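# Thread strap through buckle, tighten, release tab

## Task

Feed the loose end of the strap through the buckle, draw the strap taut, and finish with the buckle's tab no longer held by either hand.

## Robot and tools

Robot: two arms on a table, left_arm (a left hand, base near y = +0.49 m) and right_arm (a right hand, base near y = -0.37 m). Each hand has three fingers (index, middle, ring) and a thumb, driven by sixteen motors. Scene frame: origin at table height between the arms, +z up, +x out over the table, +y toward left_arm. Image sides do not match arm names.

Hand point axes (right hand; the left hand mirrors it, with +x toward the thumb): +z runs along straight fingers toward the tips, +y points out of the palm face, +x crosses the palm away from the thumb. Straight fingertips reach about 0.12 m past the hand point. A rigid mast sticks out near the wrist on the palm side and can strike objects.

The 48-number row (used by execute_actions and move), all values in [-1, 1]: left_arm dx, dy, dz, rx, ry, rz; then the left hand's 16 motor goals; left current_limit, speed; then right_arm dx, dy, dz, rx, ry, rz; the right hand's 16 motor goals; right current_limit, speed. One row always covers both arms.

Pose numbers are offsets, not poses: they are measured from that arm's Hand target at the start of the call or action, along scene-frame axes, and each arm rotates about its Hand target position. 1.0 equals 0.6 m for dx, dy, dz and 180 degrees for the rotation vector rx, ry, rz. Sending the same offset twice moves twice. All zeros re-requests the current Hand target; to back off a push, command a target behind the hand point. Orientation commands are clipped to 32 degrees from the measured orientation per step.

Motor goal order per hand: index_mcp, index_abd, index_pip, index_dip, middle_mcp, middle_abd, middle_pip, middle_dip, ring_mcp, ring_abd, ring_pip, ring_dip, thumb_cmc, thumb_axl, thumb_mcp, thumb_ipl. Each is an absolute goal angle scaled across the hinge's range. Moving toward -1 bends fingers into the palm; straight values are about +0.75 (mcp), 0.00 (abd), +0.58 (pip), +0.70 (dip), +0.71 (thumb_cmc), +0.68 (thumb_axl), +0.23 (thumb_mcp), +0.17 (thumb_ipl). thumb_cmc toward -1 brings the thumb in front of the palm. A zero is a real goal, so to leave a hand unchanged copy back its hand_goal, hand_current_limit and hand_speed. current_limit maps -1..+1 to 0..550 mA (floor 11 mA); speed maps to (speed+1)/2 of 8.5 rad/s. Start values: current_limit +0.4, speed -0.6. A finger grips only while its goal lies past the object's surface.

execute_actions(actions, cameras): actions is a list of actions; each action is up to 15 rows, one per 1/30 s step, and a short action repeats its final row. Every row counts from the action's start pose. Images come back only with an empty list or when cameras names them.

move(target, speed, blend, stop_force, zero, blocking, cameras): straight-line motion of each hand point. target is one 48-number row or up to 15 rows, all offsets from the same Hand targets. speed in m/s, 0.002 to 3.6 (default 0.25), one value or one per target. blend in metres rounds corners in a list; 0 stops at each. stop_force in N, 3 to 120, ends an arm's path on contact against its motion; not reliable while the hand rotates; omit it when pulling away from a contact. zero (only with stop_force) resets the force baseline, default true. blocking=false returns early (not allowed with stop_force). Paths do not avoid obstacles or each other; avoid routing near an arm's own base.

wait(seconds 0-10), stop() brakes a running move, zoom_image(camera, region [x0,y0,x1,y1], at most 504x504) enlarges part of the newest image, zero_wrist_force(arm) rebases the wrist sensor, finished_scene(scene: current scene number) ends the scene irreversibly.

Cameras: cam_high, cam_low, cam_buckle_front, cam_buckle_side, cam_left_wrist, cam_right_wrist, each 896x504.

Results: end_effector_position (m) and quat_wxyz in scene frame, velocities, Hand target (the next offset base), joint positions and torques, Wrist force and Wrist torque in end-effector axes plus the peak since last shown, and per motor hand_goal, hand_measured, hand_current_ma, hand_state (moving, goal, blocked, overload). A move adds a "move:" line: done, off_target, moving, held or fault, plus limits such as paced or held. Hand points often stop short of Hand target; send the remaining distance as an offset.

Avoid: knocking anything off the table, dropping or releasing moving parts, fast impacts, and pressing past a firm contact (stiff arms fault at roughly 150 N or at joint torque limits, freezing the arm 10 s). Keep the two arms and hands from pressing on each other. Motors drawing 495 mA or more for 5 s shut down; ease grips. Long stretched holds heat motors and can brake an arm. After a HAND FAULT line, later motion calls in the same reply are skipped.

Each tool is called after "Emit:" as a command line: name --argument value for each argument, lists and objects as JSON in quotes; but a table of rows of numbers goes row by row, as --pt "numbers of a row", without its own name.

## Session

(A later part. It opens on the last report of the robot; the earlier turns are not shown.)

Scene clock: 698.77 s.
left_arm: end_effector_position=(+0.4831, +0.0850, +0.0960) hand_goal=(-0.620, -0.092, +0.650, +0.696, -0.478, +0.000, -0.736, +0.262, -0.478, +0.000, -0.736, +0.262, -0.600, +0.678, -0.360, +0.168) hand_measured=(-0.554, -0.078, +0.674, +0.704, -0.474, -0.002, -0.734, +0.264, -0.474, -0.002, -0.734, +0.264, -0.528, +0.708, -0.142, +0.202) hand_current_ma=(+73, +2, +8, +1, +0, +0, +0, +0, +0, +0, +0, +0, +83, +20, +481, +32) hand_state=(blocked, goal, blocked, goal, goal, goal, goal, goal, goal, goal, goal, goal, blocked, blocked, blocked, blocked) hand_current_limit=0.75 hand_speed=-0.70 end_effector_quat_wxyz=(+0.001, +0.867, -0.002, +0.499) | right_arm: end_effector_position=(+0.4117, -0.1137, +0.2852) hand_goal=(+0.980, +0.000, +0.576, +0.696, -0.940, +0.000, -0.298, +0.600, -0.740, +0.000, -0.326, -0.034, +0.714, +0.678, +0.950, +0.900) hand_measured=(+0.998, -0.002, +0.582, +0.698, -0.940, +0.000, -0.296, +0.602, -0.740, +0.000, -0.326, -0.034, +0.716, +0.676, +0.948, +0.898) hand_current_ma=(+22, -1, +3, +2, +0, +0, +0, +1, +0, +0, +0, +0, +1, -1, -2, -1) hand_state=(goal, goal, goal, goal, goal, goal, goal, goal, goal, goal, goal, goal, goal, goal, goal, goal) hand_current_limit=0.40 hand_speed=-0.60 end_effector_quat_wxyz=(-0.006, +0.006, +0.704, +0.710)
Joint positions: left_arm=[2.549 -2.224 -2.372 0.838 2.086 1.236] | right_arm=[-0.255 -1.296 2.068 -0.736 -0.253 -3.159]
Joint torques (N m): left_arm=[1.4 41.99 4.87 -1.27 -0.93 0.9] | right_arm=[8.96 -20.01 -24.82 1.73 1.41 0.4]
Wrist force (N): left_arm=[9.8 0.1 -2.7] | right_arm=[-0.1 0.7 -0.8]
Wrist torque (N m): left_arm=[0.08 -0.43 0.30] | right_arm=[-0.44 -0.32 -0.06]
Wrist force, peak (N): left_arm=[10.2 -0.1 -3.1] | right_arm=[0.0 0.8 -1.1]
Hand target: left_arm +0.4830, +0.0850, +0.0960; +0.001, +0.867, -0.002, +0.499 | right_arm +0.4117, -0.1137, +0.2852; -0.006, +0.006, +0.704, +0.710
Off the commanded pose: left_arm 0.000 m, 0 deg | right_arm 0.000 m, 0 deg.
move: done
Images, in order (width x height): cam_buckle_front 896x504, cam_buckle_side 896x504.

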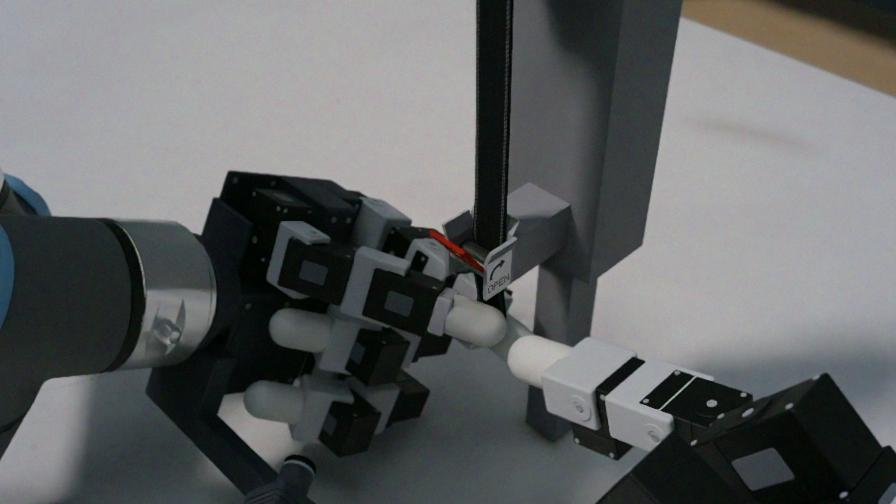

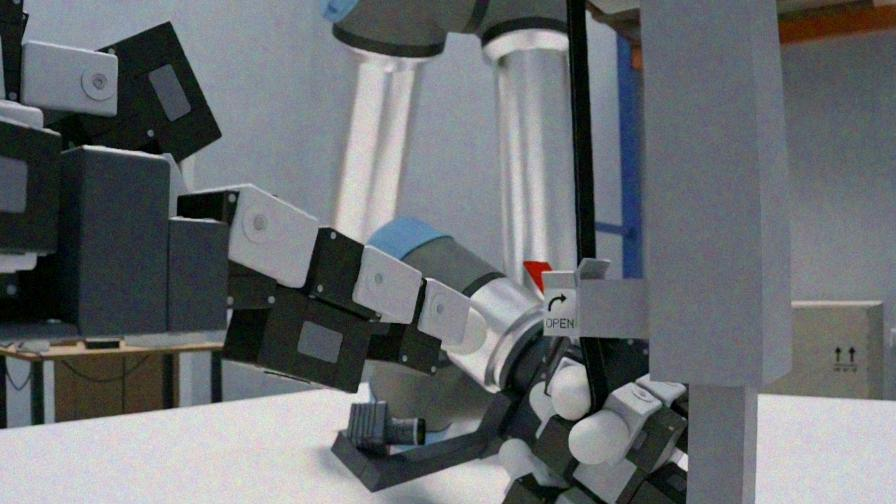

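Emit:
move --pt "0 0 0 0 0 0 -0.54 -0.093 0.65 0.696 -0.479 0 -0.737 0.261 -0.479 0 -0.737 0.261 -0.571 0.678 0.03 0.168 0.5 -0.7 0 0 0 0 0 0 0.98 0 0.576 0.696 -0.94 0 -0.299 0.6 -0.74 0 -0.326 -0.034 0.714 0.678 0.95 0.9 0.4 -0.6" --speed 0.02 --cameras '["cam_buckle_front","cam_buckle_side"]'

Emit:
zoom_image --camera "cam_buckle_side" --region '[500, 40, 700, 440]'

Emit:
zoom_image --camera "cam_buckle_front" --region '[400, 0, 600, 400]'

Scene clock: 704.90 s.
left_arm: end_effector_position=(+0.4830, +0.0850, +0.0960) hand_goal=(-0.540, -0.092, +0.650, +0.696, -0.478, +0.000, -0.736, +0.262, -0.478, +0.000, -0.736, +0.262, -0.570, +0.678, +0.030, +0.168) hand_measured=(-0.528, -0.092, +0.656, +0.698, -0.474, -0.002, -0.734, +0.264, -0.474, -0.002, -0.734, +0.264, -0.574, +0.678, +0.024, +0.170) hand_current_ma=(+3, +0, +1, +0, +0, +0, +0, +0, +0, +0, +0, +0, +0, +0, -1, +0) hand_state=(goal, goal, goal, goal, goal, goal, goal, goal, goal, goal, goal, goal, goal, goal, goal, goal) hand_current_limit=0.50 hand_speed=-0.70 end_effector_quat_wxyz=(+0.001, +0.867, -0.002, +0.498) | right_arm: end_effector_position=(+0.4117, -0.1137, +0.2852) hand_goal=(+0.980, +0.000, +0.576, +0.696, -0.940, +0.000, -0.298, +0.600, -0.740, +0.000, -0.326, -0.034, +0.714, +0.678, +0.950, +0.900) hand_measured=(+0.998, -0.002, +0.582, +0.698, -0.940, +0.000, -0.296, +0.602, -0.740, +0.000, -0.326, -0.034, +0.716, +0.676, +0.948, +0.898) hand_current_ma=(+22, -1, +3, +2, +0, +0, +0, +1, +0, +0, +0, +0, +1, -1, -2, -1) hand_state=(goal, goal, goal, goal, goal, goal, goal, goal, goal, goal, goal, goal, goal, goal, goal, goal) hand_current_limit=0.40 hand_speed=-0.60 end_effector_quat_wxyz=(-0.006, +0.006, +0.704, +0.710)
Joint positions: left_arm=[2.549 -2.224 -2.372 0.838 2.086 1.236] | right_arm=[-0.255 -1.296 2.068 -0.736 -0.253 -3.159]
Joint torques (N m): left_arm=[1.53 43.16 -4.18 3.63 -0.93 1.07] | right_arm=[9.3 -20.72 -24.76 1.72 1.46 0.72]
Wrist force (N): left_arm=[5.8 0.1 1.0] | right_arm=[-0.1 0.7 -1.0]
Wrist torque (N m): left_arm=[0.21 -0.37 0.41] | right_arm=[-0.41 -0.32 -0.06]
Wrist force, peak (N): left_arm=[10.0 0.3 -2.6] | right_arm=[0.0 0.7 -1.1]
Hand target: left_arm +0.4830, +0.0850, +0.0960; +0.001, +0.867, -0.002, +0.499 | right_arm +0.4117, -0.1137, +0.2852; -0.006, +0.006, +0.704, +0.710
Off the commanded pose: left_arm 0.000 m, 0 deg | right_arm 0.000 m, 0 deg.
move: done
Images, in order (width x height): cam_buckle_front 896x504, cam_buckle_side 896x504.

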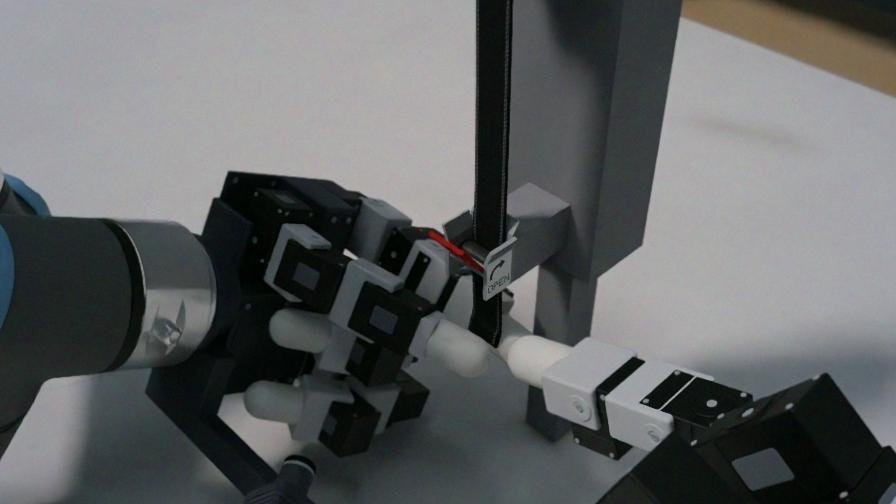

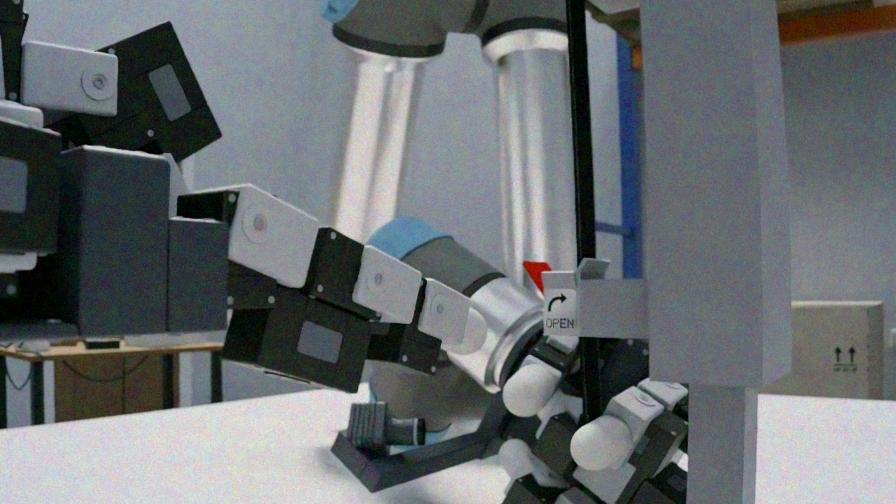

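Scaled by 1.260 from the camera's 896x504 image, which has a finer 1280x720 frame.

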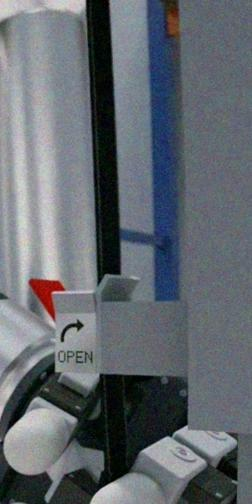

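Scaled by 1.260 from the camera's 896x504 image, which has a finer 1280x720 frame.

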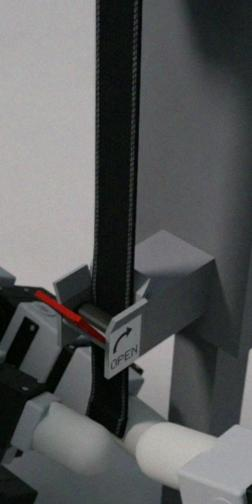

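Emit:
move --pt "0.0017 0 0.0167 0 0 0 -0.54 -0.093 0.65 0.696 -0.479 0 -0.737 0.261 -0.479 0 -0.737 0.261 -0.571 0.678 0.03 0.168 0.5 -0.7 0 0 0 0 0 0 0.98 0 0.576 0.696 -0.94 0 -0.299 0.6 -0.74 0 -0.326 -0.034 0.714 0.678 0.95 0.9 0.4 -0.6" --pt "0.0017 0 0.0167 0 0 0 -0.64 -0.093 0.65 0.696 -0.479 0 -0.737 0.261 -0.479 0 -0.737 0.261 -0.6 0.678 -0.38 0.168 0.75 -0.7 0 0 0 0 0 0 0.98 0 0.576 0.696 -0.94 0 -0.299 0.6 -0.74 0 -0.326 -0.034 0.714 0.678 0.95 0.9 0.4 -0.6" --speed 0.02

Emit:
move --pt "-0.0017 0 -0.02 0 0 0 -0.64 -0.093 0.65 0.696 -0.479 0 -0.737 0.261 -0.479 0 -0.737 0.261 -0.6 0.678 -0.38 0.168 0.75 -0.7 0 0 0 0 0 0 0.98 0 0.576 0.696 -0.94 0 -0.299 0.6 -0.74 0 -0.326 -0.034 0.714 0.678 0.95 0.9 0.4 -0.6" --speed 0.008 --stop_force 12 --cameras '["cam_buckle_front","cam_buckle_side"]'

Emit:
zoom_image --camera "cam_buckle_side" --region '[500, 40, 700, 440]'

Emit:
zoom_image --camera "cam_buckle_front" --region '[400, 0, 600, 400]'

Scene clock: 722.80 s.
left_arm: end_effector_position=(+0.4841, +0.0851, +0.1060) hand_goal=(-0.640, -0.092, +0.650, +0.696, -0.478, +0.000, -0.736, +0.262, -0.478, +0.000, -0.736, +0.262, -0.600, +0.678, -0.380, +0.168) hand_measured=(-0.592, -0.086, +0.674, +0.702, -0.474, -0.002, -0.734, +0.264, -0.474, -0.002, -0.734, +0.264, -0.602, +0.680, -0.104, +0.202) hand_current_ma=(+40, +1, +9, +1, +0, +0, +0, +0, +0, +0, +0, +0, +0, +0, +481, +32) hand_state=(blocked, goal, blocked, goal, goal, goal, goal, goal, goal, goal, goal, goal, goal, goal, moving, blocked) hand_current_limit=0.75 hand_speed=-0.70 end_effector_quat_wxyz=(+0.001, +0.867, -0.002, +0.499) | right_arm: end_effector_position=(+0.4117, -0.1137, +0.2852) hand_goal=(+0.980, +0.000, +0.576, +0.696, -0.940, +0.000, -0.298, +0.600, -0.740, +0.000, -0.326, -0.034, +0.714, +0.678, +0.950, +0.900) hand_measured=(+0.998, -0.002, +0.582, +0.698, -0.940, +0.000, -0.296, +0.602, -0.740, +0.000, -0.326, -0.034, +0.716, +0.676, +0.948, +0.898) hand_current_ma=(+22, -1, +3, +2, +0, +0, +0, +1, +0, +0, +0, +0, +1, -1, -2, -1) hand_state=(goal, goal, goal, goal, goal, goal, goal, goal, goal, goal, goal, goal, goal, goal, goal, goal) hand_current_limit=0.40 hand_speed=-0.60 end_effector_quat_wxyz=(-0.006, +0.006, +0.704, +0.710)
Joint positions: left_arm=[2.551 -2.19 -2.375 0.808 2.084 1.237] | right_arm=[-0.255 -1.296 2.068 -0.736 -0.253 -3.159]
Joint torques (N m): left_arm=[-2.02 22.54 3.8 4.81 0.32 -1.07] | right_arm=[9.17 -21.36 -24.91 1.7 1.49 1.04]
Wrist force (N): left_arm=[7.5 1.3 0.3] | right_arm=[0.0 0.7 -1.0]
Wrist torque (N m): left_arm=[0.25 -0.44 0.29] | right_arm=[-0.41 -0.33 -0.05]
Wrist force, peak (N): left_arm=[7.5 1.4 0.3] | right_arm=[-0.3 0.7 -1.1]
Hand target: left_arm +0.4841, +0.0850, +0.1060; +0.001, +0.867, -0.002, +0.499 | right_arm +0.4117, -0.1137, +0.2852; -0.006, +0.006, +0.704, +0.710
Off the commanded pose: left_arm 0.000 m, 0 deg | right_arm 0.000 m, 0 deg.
move: done

Scene clock: 725.20 s.
left_arm: end_effector_position=(+0.4830, +0.0850, +0.0940) hand_goal=(-0.640, -0.092, +0.650, +0.696, -0.478, +0.000, -0.736, +0.262, -0.478, +0.000, -0.736, +0.262, -0.600, +0.678, -0.380, +0.168) hand_measured=(-0.590, -0.050, +0.676, +0.704, -0.474, -0.002, -0.734, +0.264, -0.474, -0.002, -0.734, +0.264, -0.548, +0.704, -0.104, +0.204) hand_current_ma=(+44, +21, +11, +1, +0, +0, +0, +0, +0, +0, +0, +0, +42, +15, +481, +34) hand_state=(blocked, blocked, blocked, goal, goal, goal, goal, goal, goal, goal, goal, goal, blocked, blocked, blocked, blocked) hand_current_limit=0.75 hand_speed=-0.70 end_effector_quat_wxyz=(+0.001, +0.867, -0.002, +0.499) | right_arm: end_effector_position=(+0.4117, -0.1137, +0.2852) hand_goal=(+0.980, +0.000, +0.576, +0.696, -0.940, +0.000, -0.298, +0.600, -0.740, +0.000, -0.326, -0.034, +0.714, +0.678, +0.950, +0.900) hand_measured=(+0.998, -0.002, +0.582, +0.698, -0.940, +0.000, -0.296, +0.602, -0.740, +0.000, -0.326, -0.034, +0.716, +0.676, +0.948, +0.898) hand_current_ma=(+22, -1, +3, +2, +0, +0, +0, +1, +0, +0, +0, +0, +1, -1, -2, -1) hand_state=(goal, goal, goal, goal, goal, goal, goal, goal, goal, goal, goal, goal, goal, goal, goal, goal) hand_current_limit=0.40 hand_speed=-0.60 end_effector_quat_wxyz=(-0.006, +0.006, +0.704, +0.710)
Joint positions: left_arm=[2.549 -2.23 -2.372 0.844 2.086 1.236] | right_arm=[-0.255 -1.296 2.068 -0.736 -0.253 -3.159]
Joint torques (N m): left_arm=[-3.82 41.91 7.89 -1.46 2.12 -0.39] | right_arm=[8.95 -21.07 -24.19 1.63 1.28 1.2]
Wrist force (N): left_arm=[11.0 0.9 -2.0] | right_arm=[-0.1 0.7 -0.9]
Wrist torque (N m): left_arm=[0.15 -0.52 0.27] | right_arm=[-0.42 -0.31 -0.06]
Wrist force, peak (N): left_arm=[11.6 0.9 -2.2] | right_arm=[-0.1 0.8 -1.0]
Hand target: left_arm +0.4830, +0.0850, +0.0940; +0.001, +0.867, -0.002, +0.499 | right_arm +0.4117, -0.1137, +0.2852; -0.006, +0.006, +0.704, +0.710
Off the commanded pose: left_arm 0.000 m, 0 deg | right_arm 0.000 m, 0 deg.
move: done
Images, in order (width x height): cam_buckle_front 896x504, cam_buckle_side 896x504.

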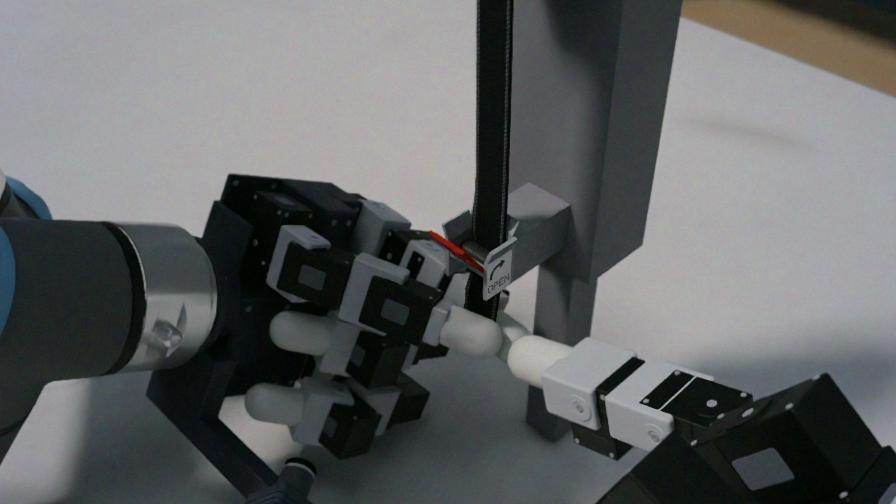

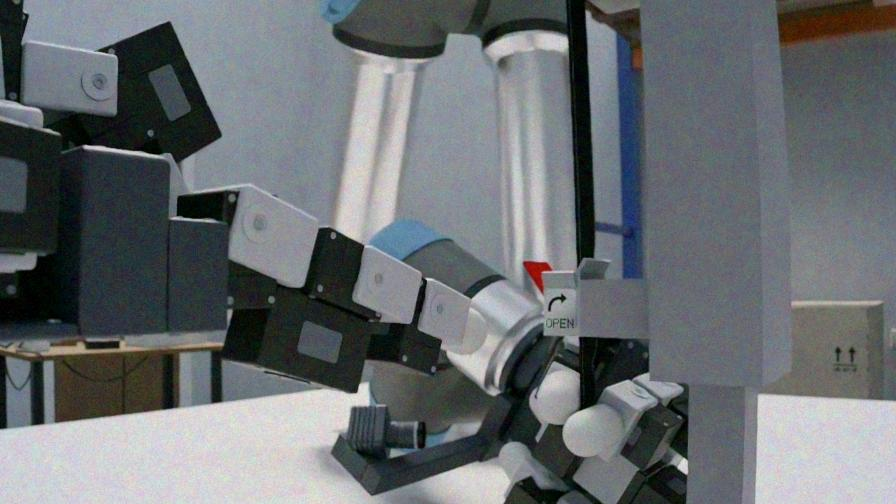

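Scaled by 1.260 from the camera's 896x504 image, which has a finer 1280x720 frame.

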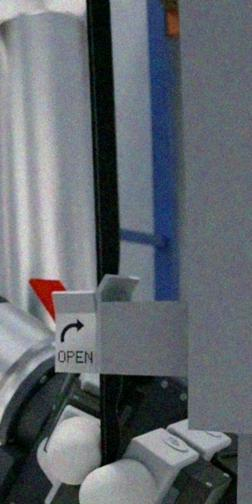

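Scaled by 1.260 from the camera's 896x504 image, which has a finer 1280x720 frame.

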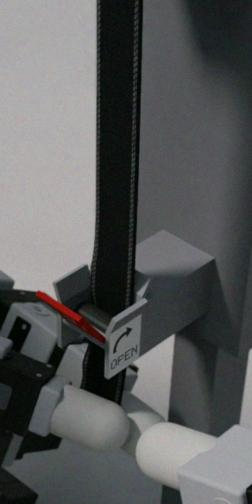

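Emit:
move --pt "0 0 0 0 0 0 -0.52 -0.093 0.65 0.696 -0.479 0 -0.737 0.261 -0.479 0 -0.737 0.261 -0.571 0.678 0.1 0.168 0.4 -0.7 0 0 0 0 0 0 0.98 0 0.576 0.696 -0.94 0 -0.299 0.6 -0.74 0 -0.326 -0.034 0.714 0.678 0.95 0.9 0.4 -0.6" --pt "0 0.15 0 0 0 0 -0.52 -0.093 0.65 0.696 -0.479 0 -0.737 0.261 -0.479 0 -0.737 0.261 -0.571 0.678 0.1 0.168 0.4 -0.7 0 -0.0833 0 0 0 0 0.98 0 0.576 0.696 -0.94 0 -0.299 0.6 -0.74 0 -0.326 -0.034 0.714 0.678 0.95 0.9 0.4 -0.6" --speed 0.06 --cameras '["cam_buckle_front","cam_buckle_side"]'

Emit:
zoom_image --camera "cam_buckle_side" --region '[500, 0, 700, 440]'

Emit:
zoom_image --camera "cam_buckle_front" --region '[400, 0, 600, 400]'

Scene clock: 732.03 s.
left_arm: end_effector_position=(+0.4830, +0.1750, +0.0939) hand_goal=(-0.520, -0.092, +0.650, +0.696, -0.478, +0.000, -0.736, +0.262, -0.478, +0.000, -0.736, +0.262, -0.570, +0.678, +0.100, +0.168) hand_measured=(-0.516, -0.092, +0.656, +0.698, -0.474, -0.002, -0.734, +0.264, -0.474, -0.002, -0.734, +0.264, -0.574, +0.678, +0.094, +0.170) hand_current_ma=(+0, +0, +0, +0, +0, +0, +0, +0, +0, +0, +0, +0, +0, +0, -1, +0) hand_state=(goal, goal, goal, goal, goal, goal, goal, goal, goal, goal, goal, goal, goal, goal, goal, goal) hand_current_limit=0.40 hand_speed=-0.70 end_effector_quat_wxyz=(+0.001, +0.867, -0.003, +0.498) | right_arm: end_effector_position=(+0.4117, -0.1637, +0.2852) hand_goal=(+0.980, +0.000, +0.576, +0.696, -0.940, +0.000, -0.298, +0.600, -0.740, +0.000, -0.326, -0.034, +0.714, +0.678, +0.950, +0.900) hand_measured=(+0.998, -0.002, +0.582, +0.698, -0.940, +0.000, -0.296, +0.602, -0.740, +0.000, -0.326, -0.034, +0.716, +0.676, +0.948, +0.898) hand_current_ma=(+22, -1, +3, +2, +0, +0, +0, +1, +0, +0, +0, +0, +1, -1, -2, -1) hand_state=(goal, goal, goal, goal, goal, goal, goal, goal, goal, goal, goal, goal, goal, goal, goal, goal) hand_current_limit=0.40 hand_speed=-0.60 end_effector_quat_wxyz=(-0.006, +0.006, +0.704, +0.710)
Joint positions: left_arm=[2.796 -2.238 -2.551 1.091 1.88 1.385] | right_arm=[-0.377 -1.3 2.072 -0.748 -0.374 -3.147]
Joint torques (N m): left_arm=[2.48 35.25 10.68 1.08 2 -1.45] | right_arm=[7.99 -19.3 -27.56 -0.46 1.15 0.6]
Wrist force (N): left_arm=[5.7 0.1 1.0] | right_arm=[-0.2 0.7 -0.8]
Wrist torque (N m): left_arm=[0.23 -0.36 0.43] | right_arm=[-0.43 -0.32 -0.06]
Wrist force, peak (N): left_arm=[11.1 1.0 -2.1] | right_arm=[0.0 0.7 -1.2]
Hand target: left_arm +0.4830, +0.1750, +0.0940; +0.001, +0.867, -0.002, +0.499 | right_arm +0.4117, -0.1637, +0.2852; -0.006, +0.006, +0.704, +0.710
Off the commanded pose: left_arm 0.000 m, 0 deg | right_arm 0.000 m, 0 deg.
move: done
Images, in order (width x height): cam_buckle_front 896x504, cam_buckle_side 896x504.

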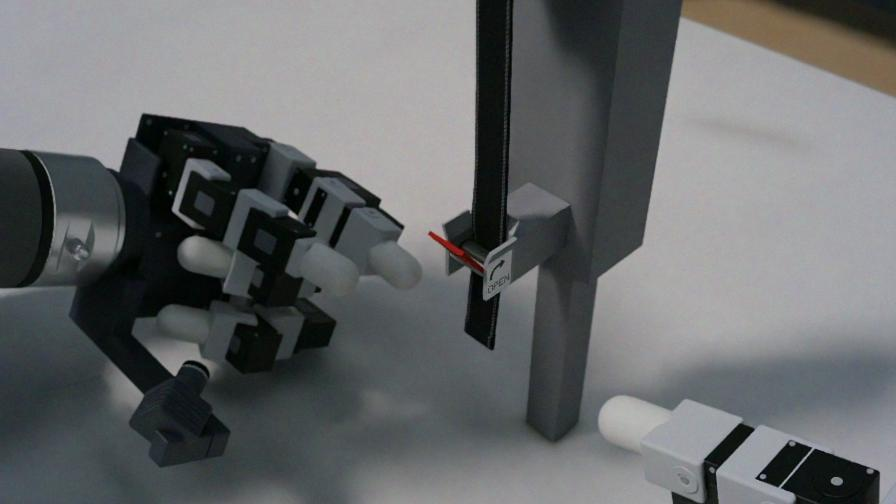

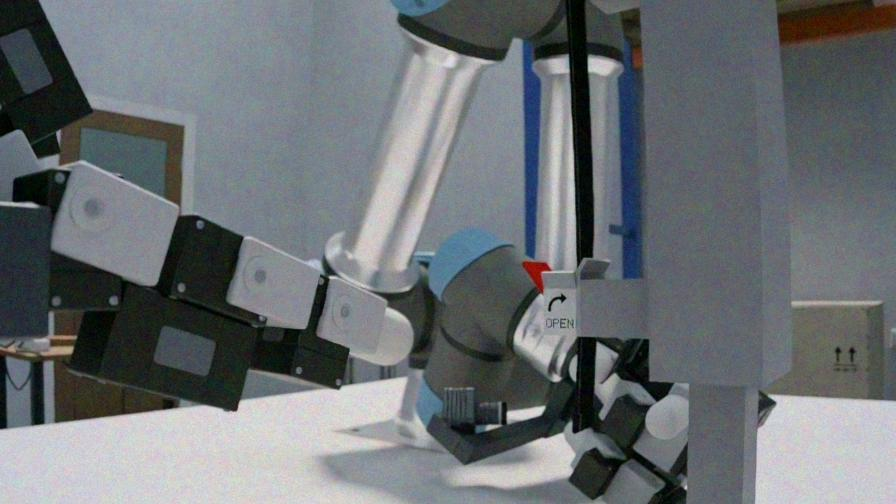

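Scaled by 1.145 from the camera's 896x504 image, which has a finer 1280x720 frame.

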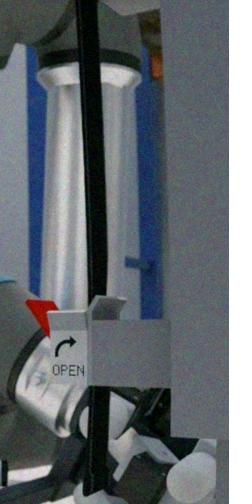

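Scaled by 1.260 from the camera's 896x504 image, which has a finer 1280x720 frame.

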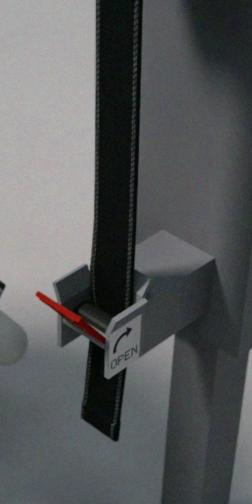

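Emit:
finished_scene --scene 2

The scene is finished: the task was done.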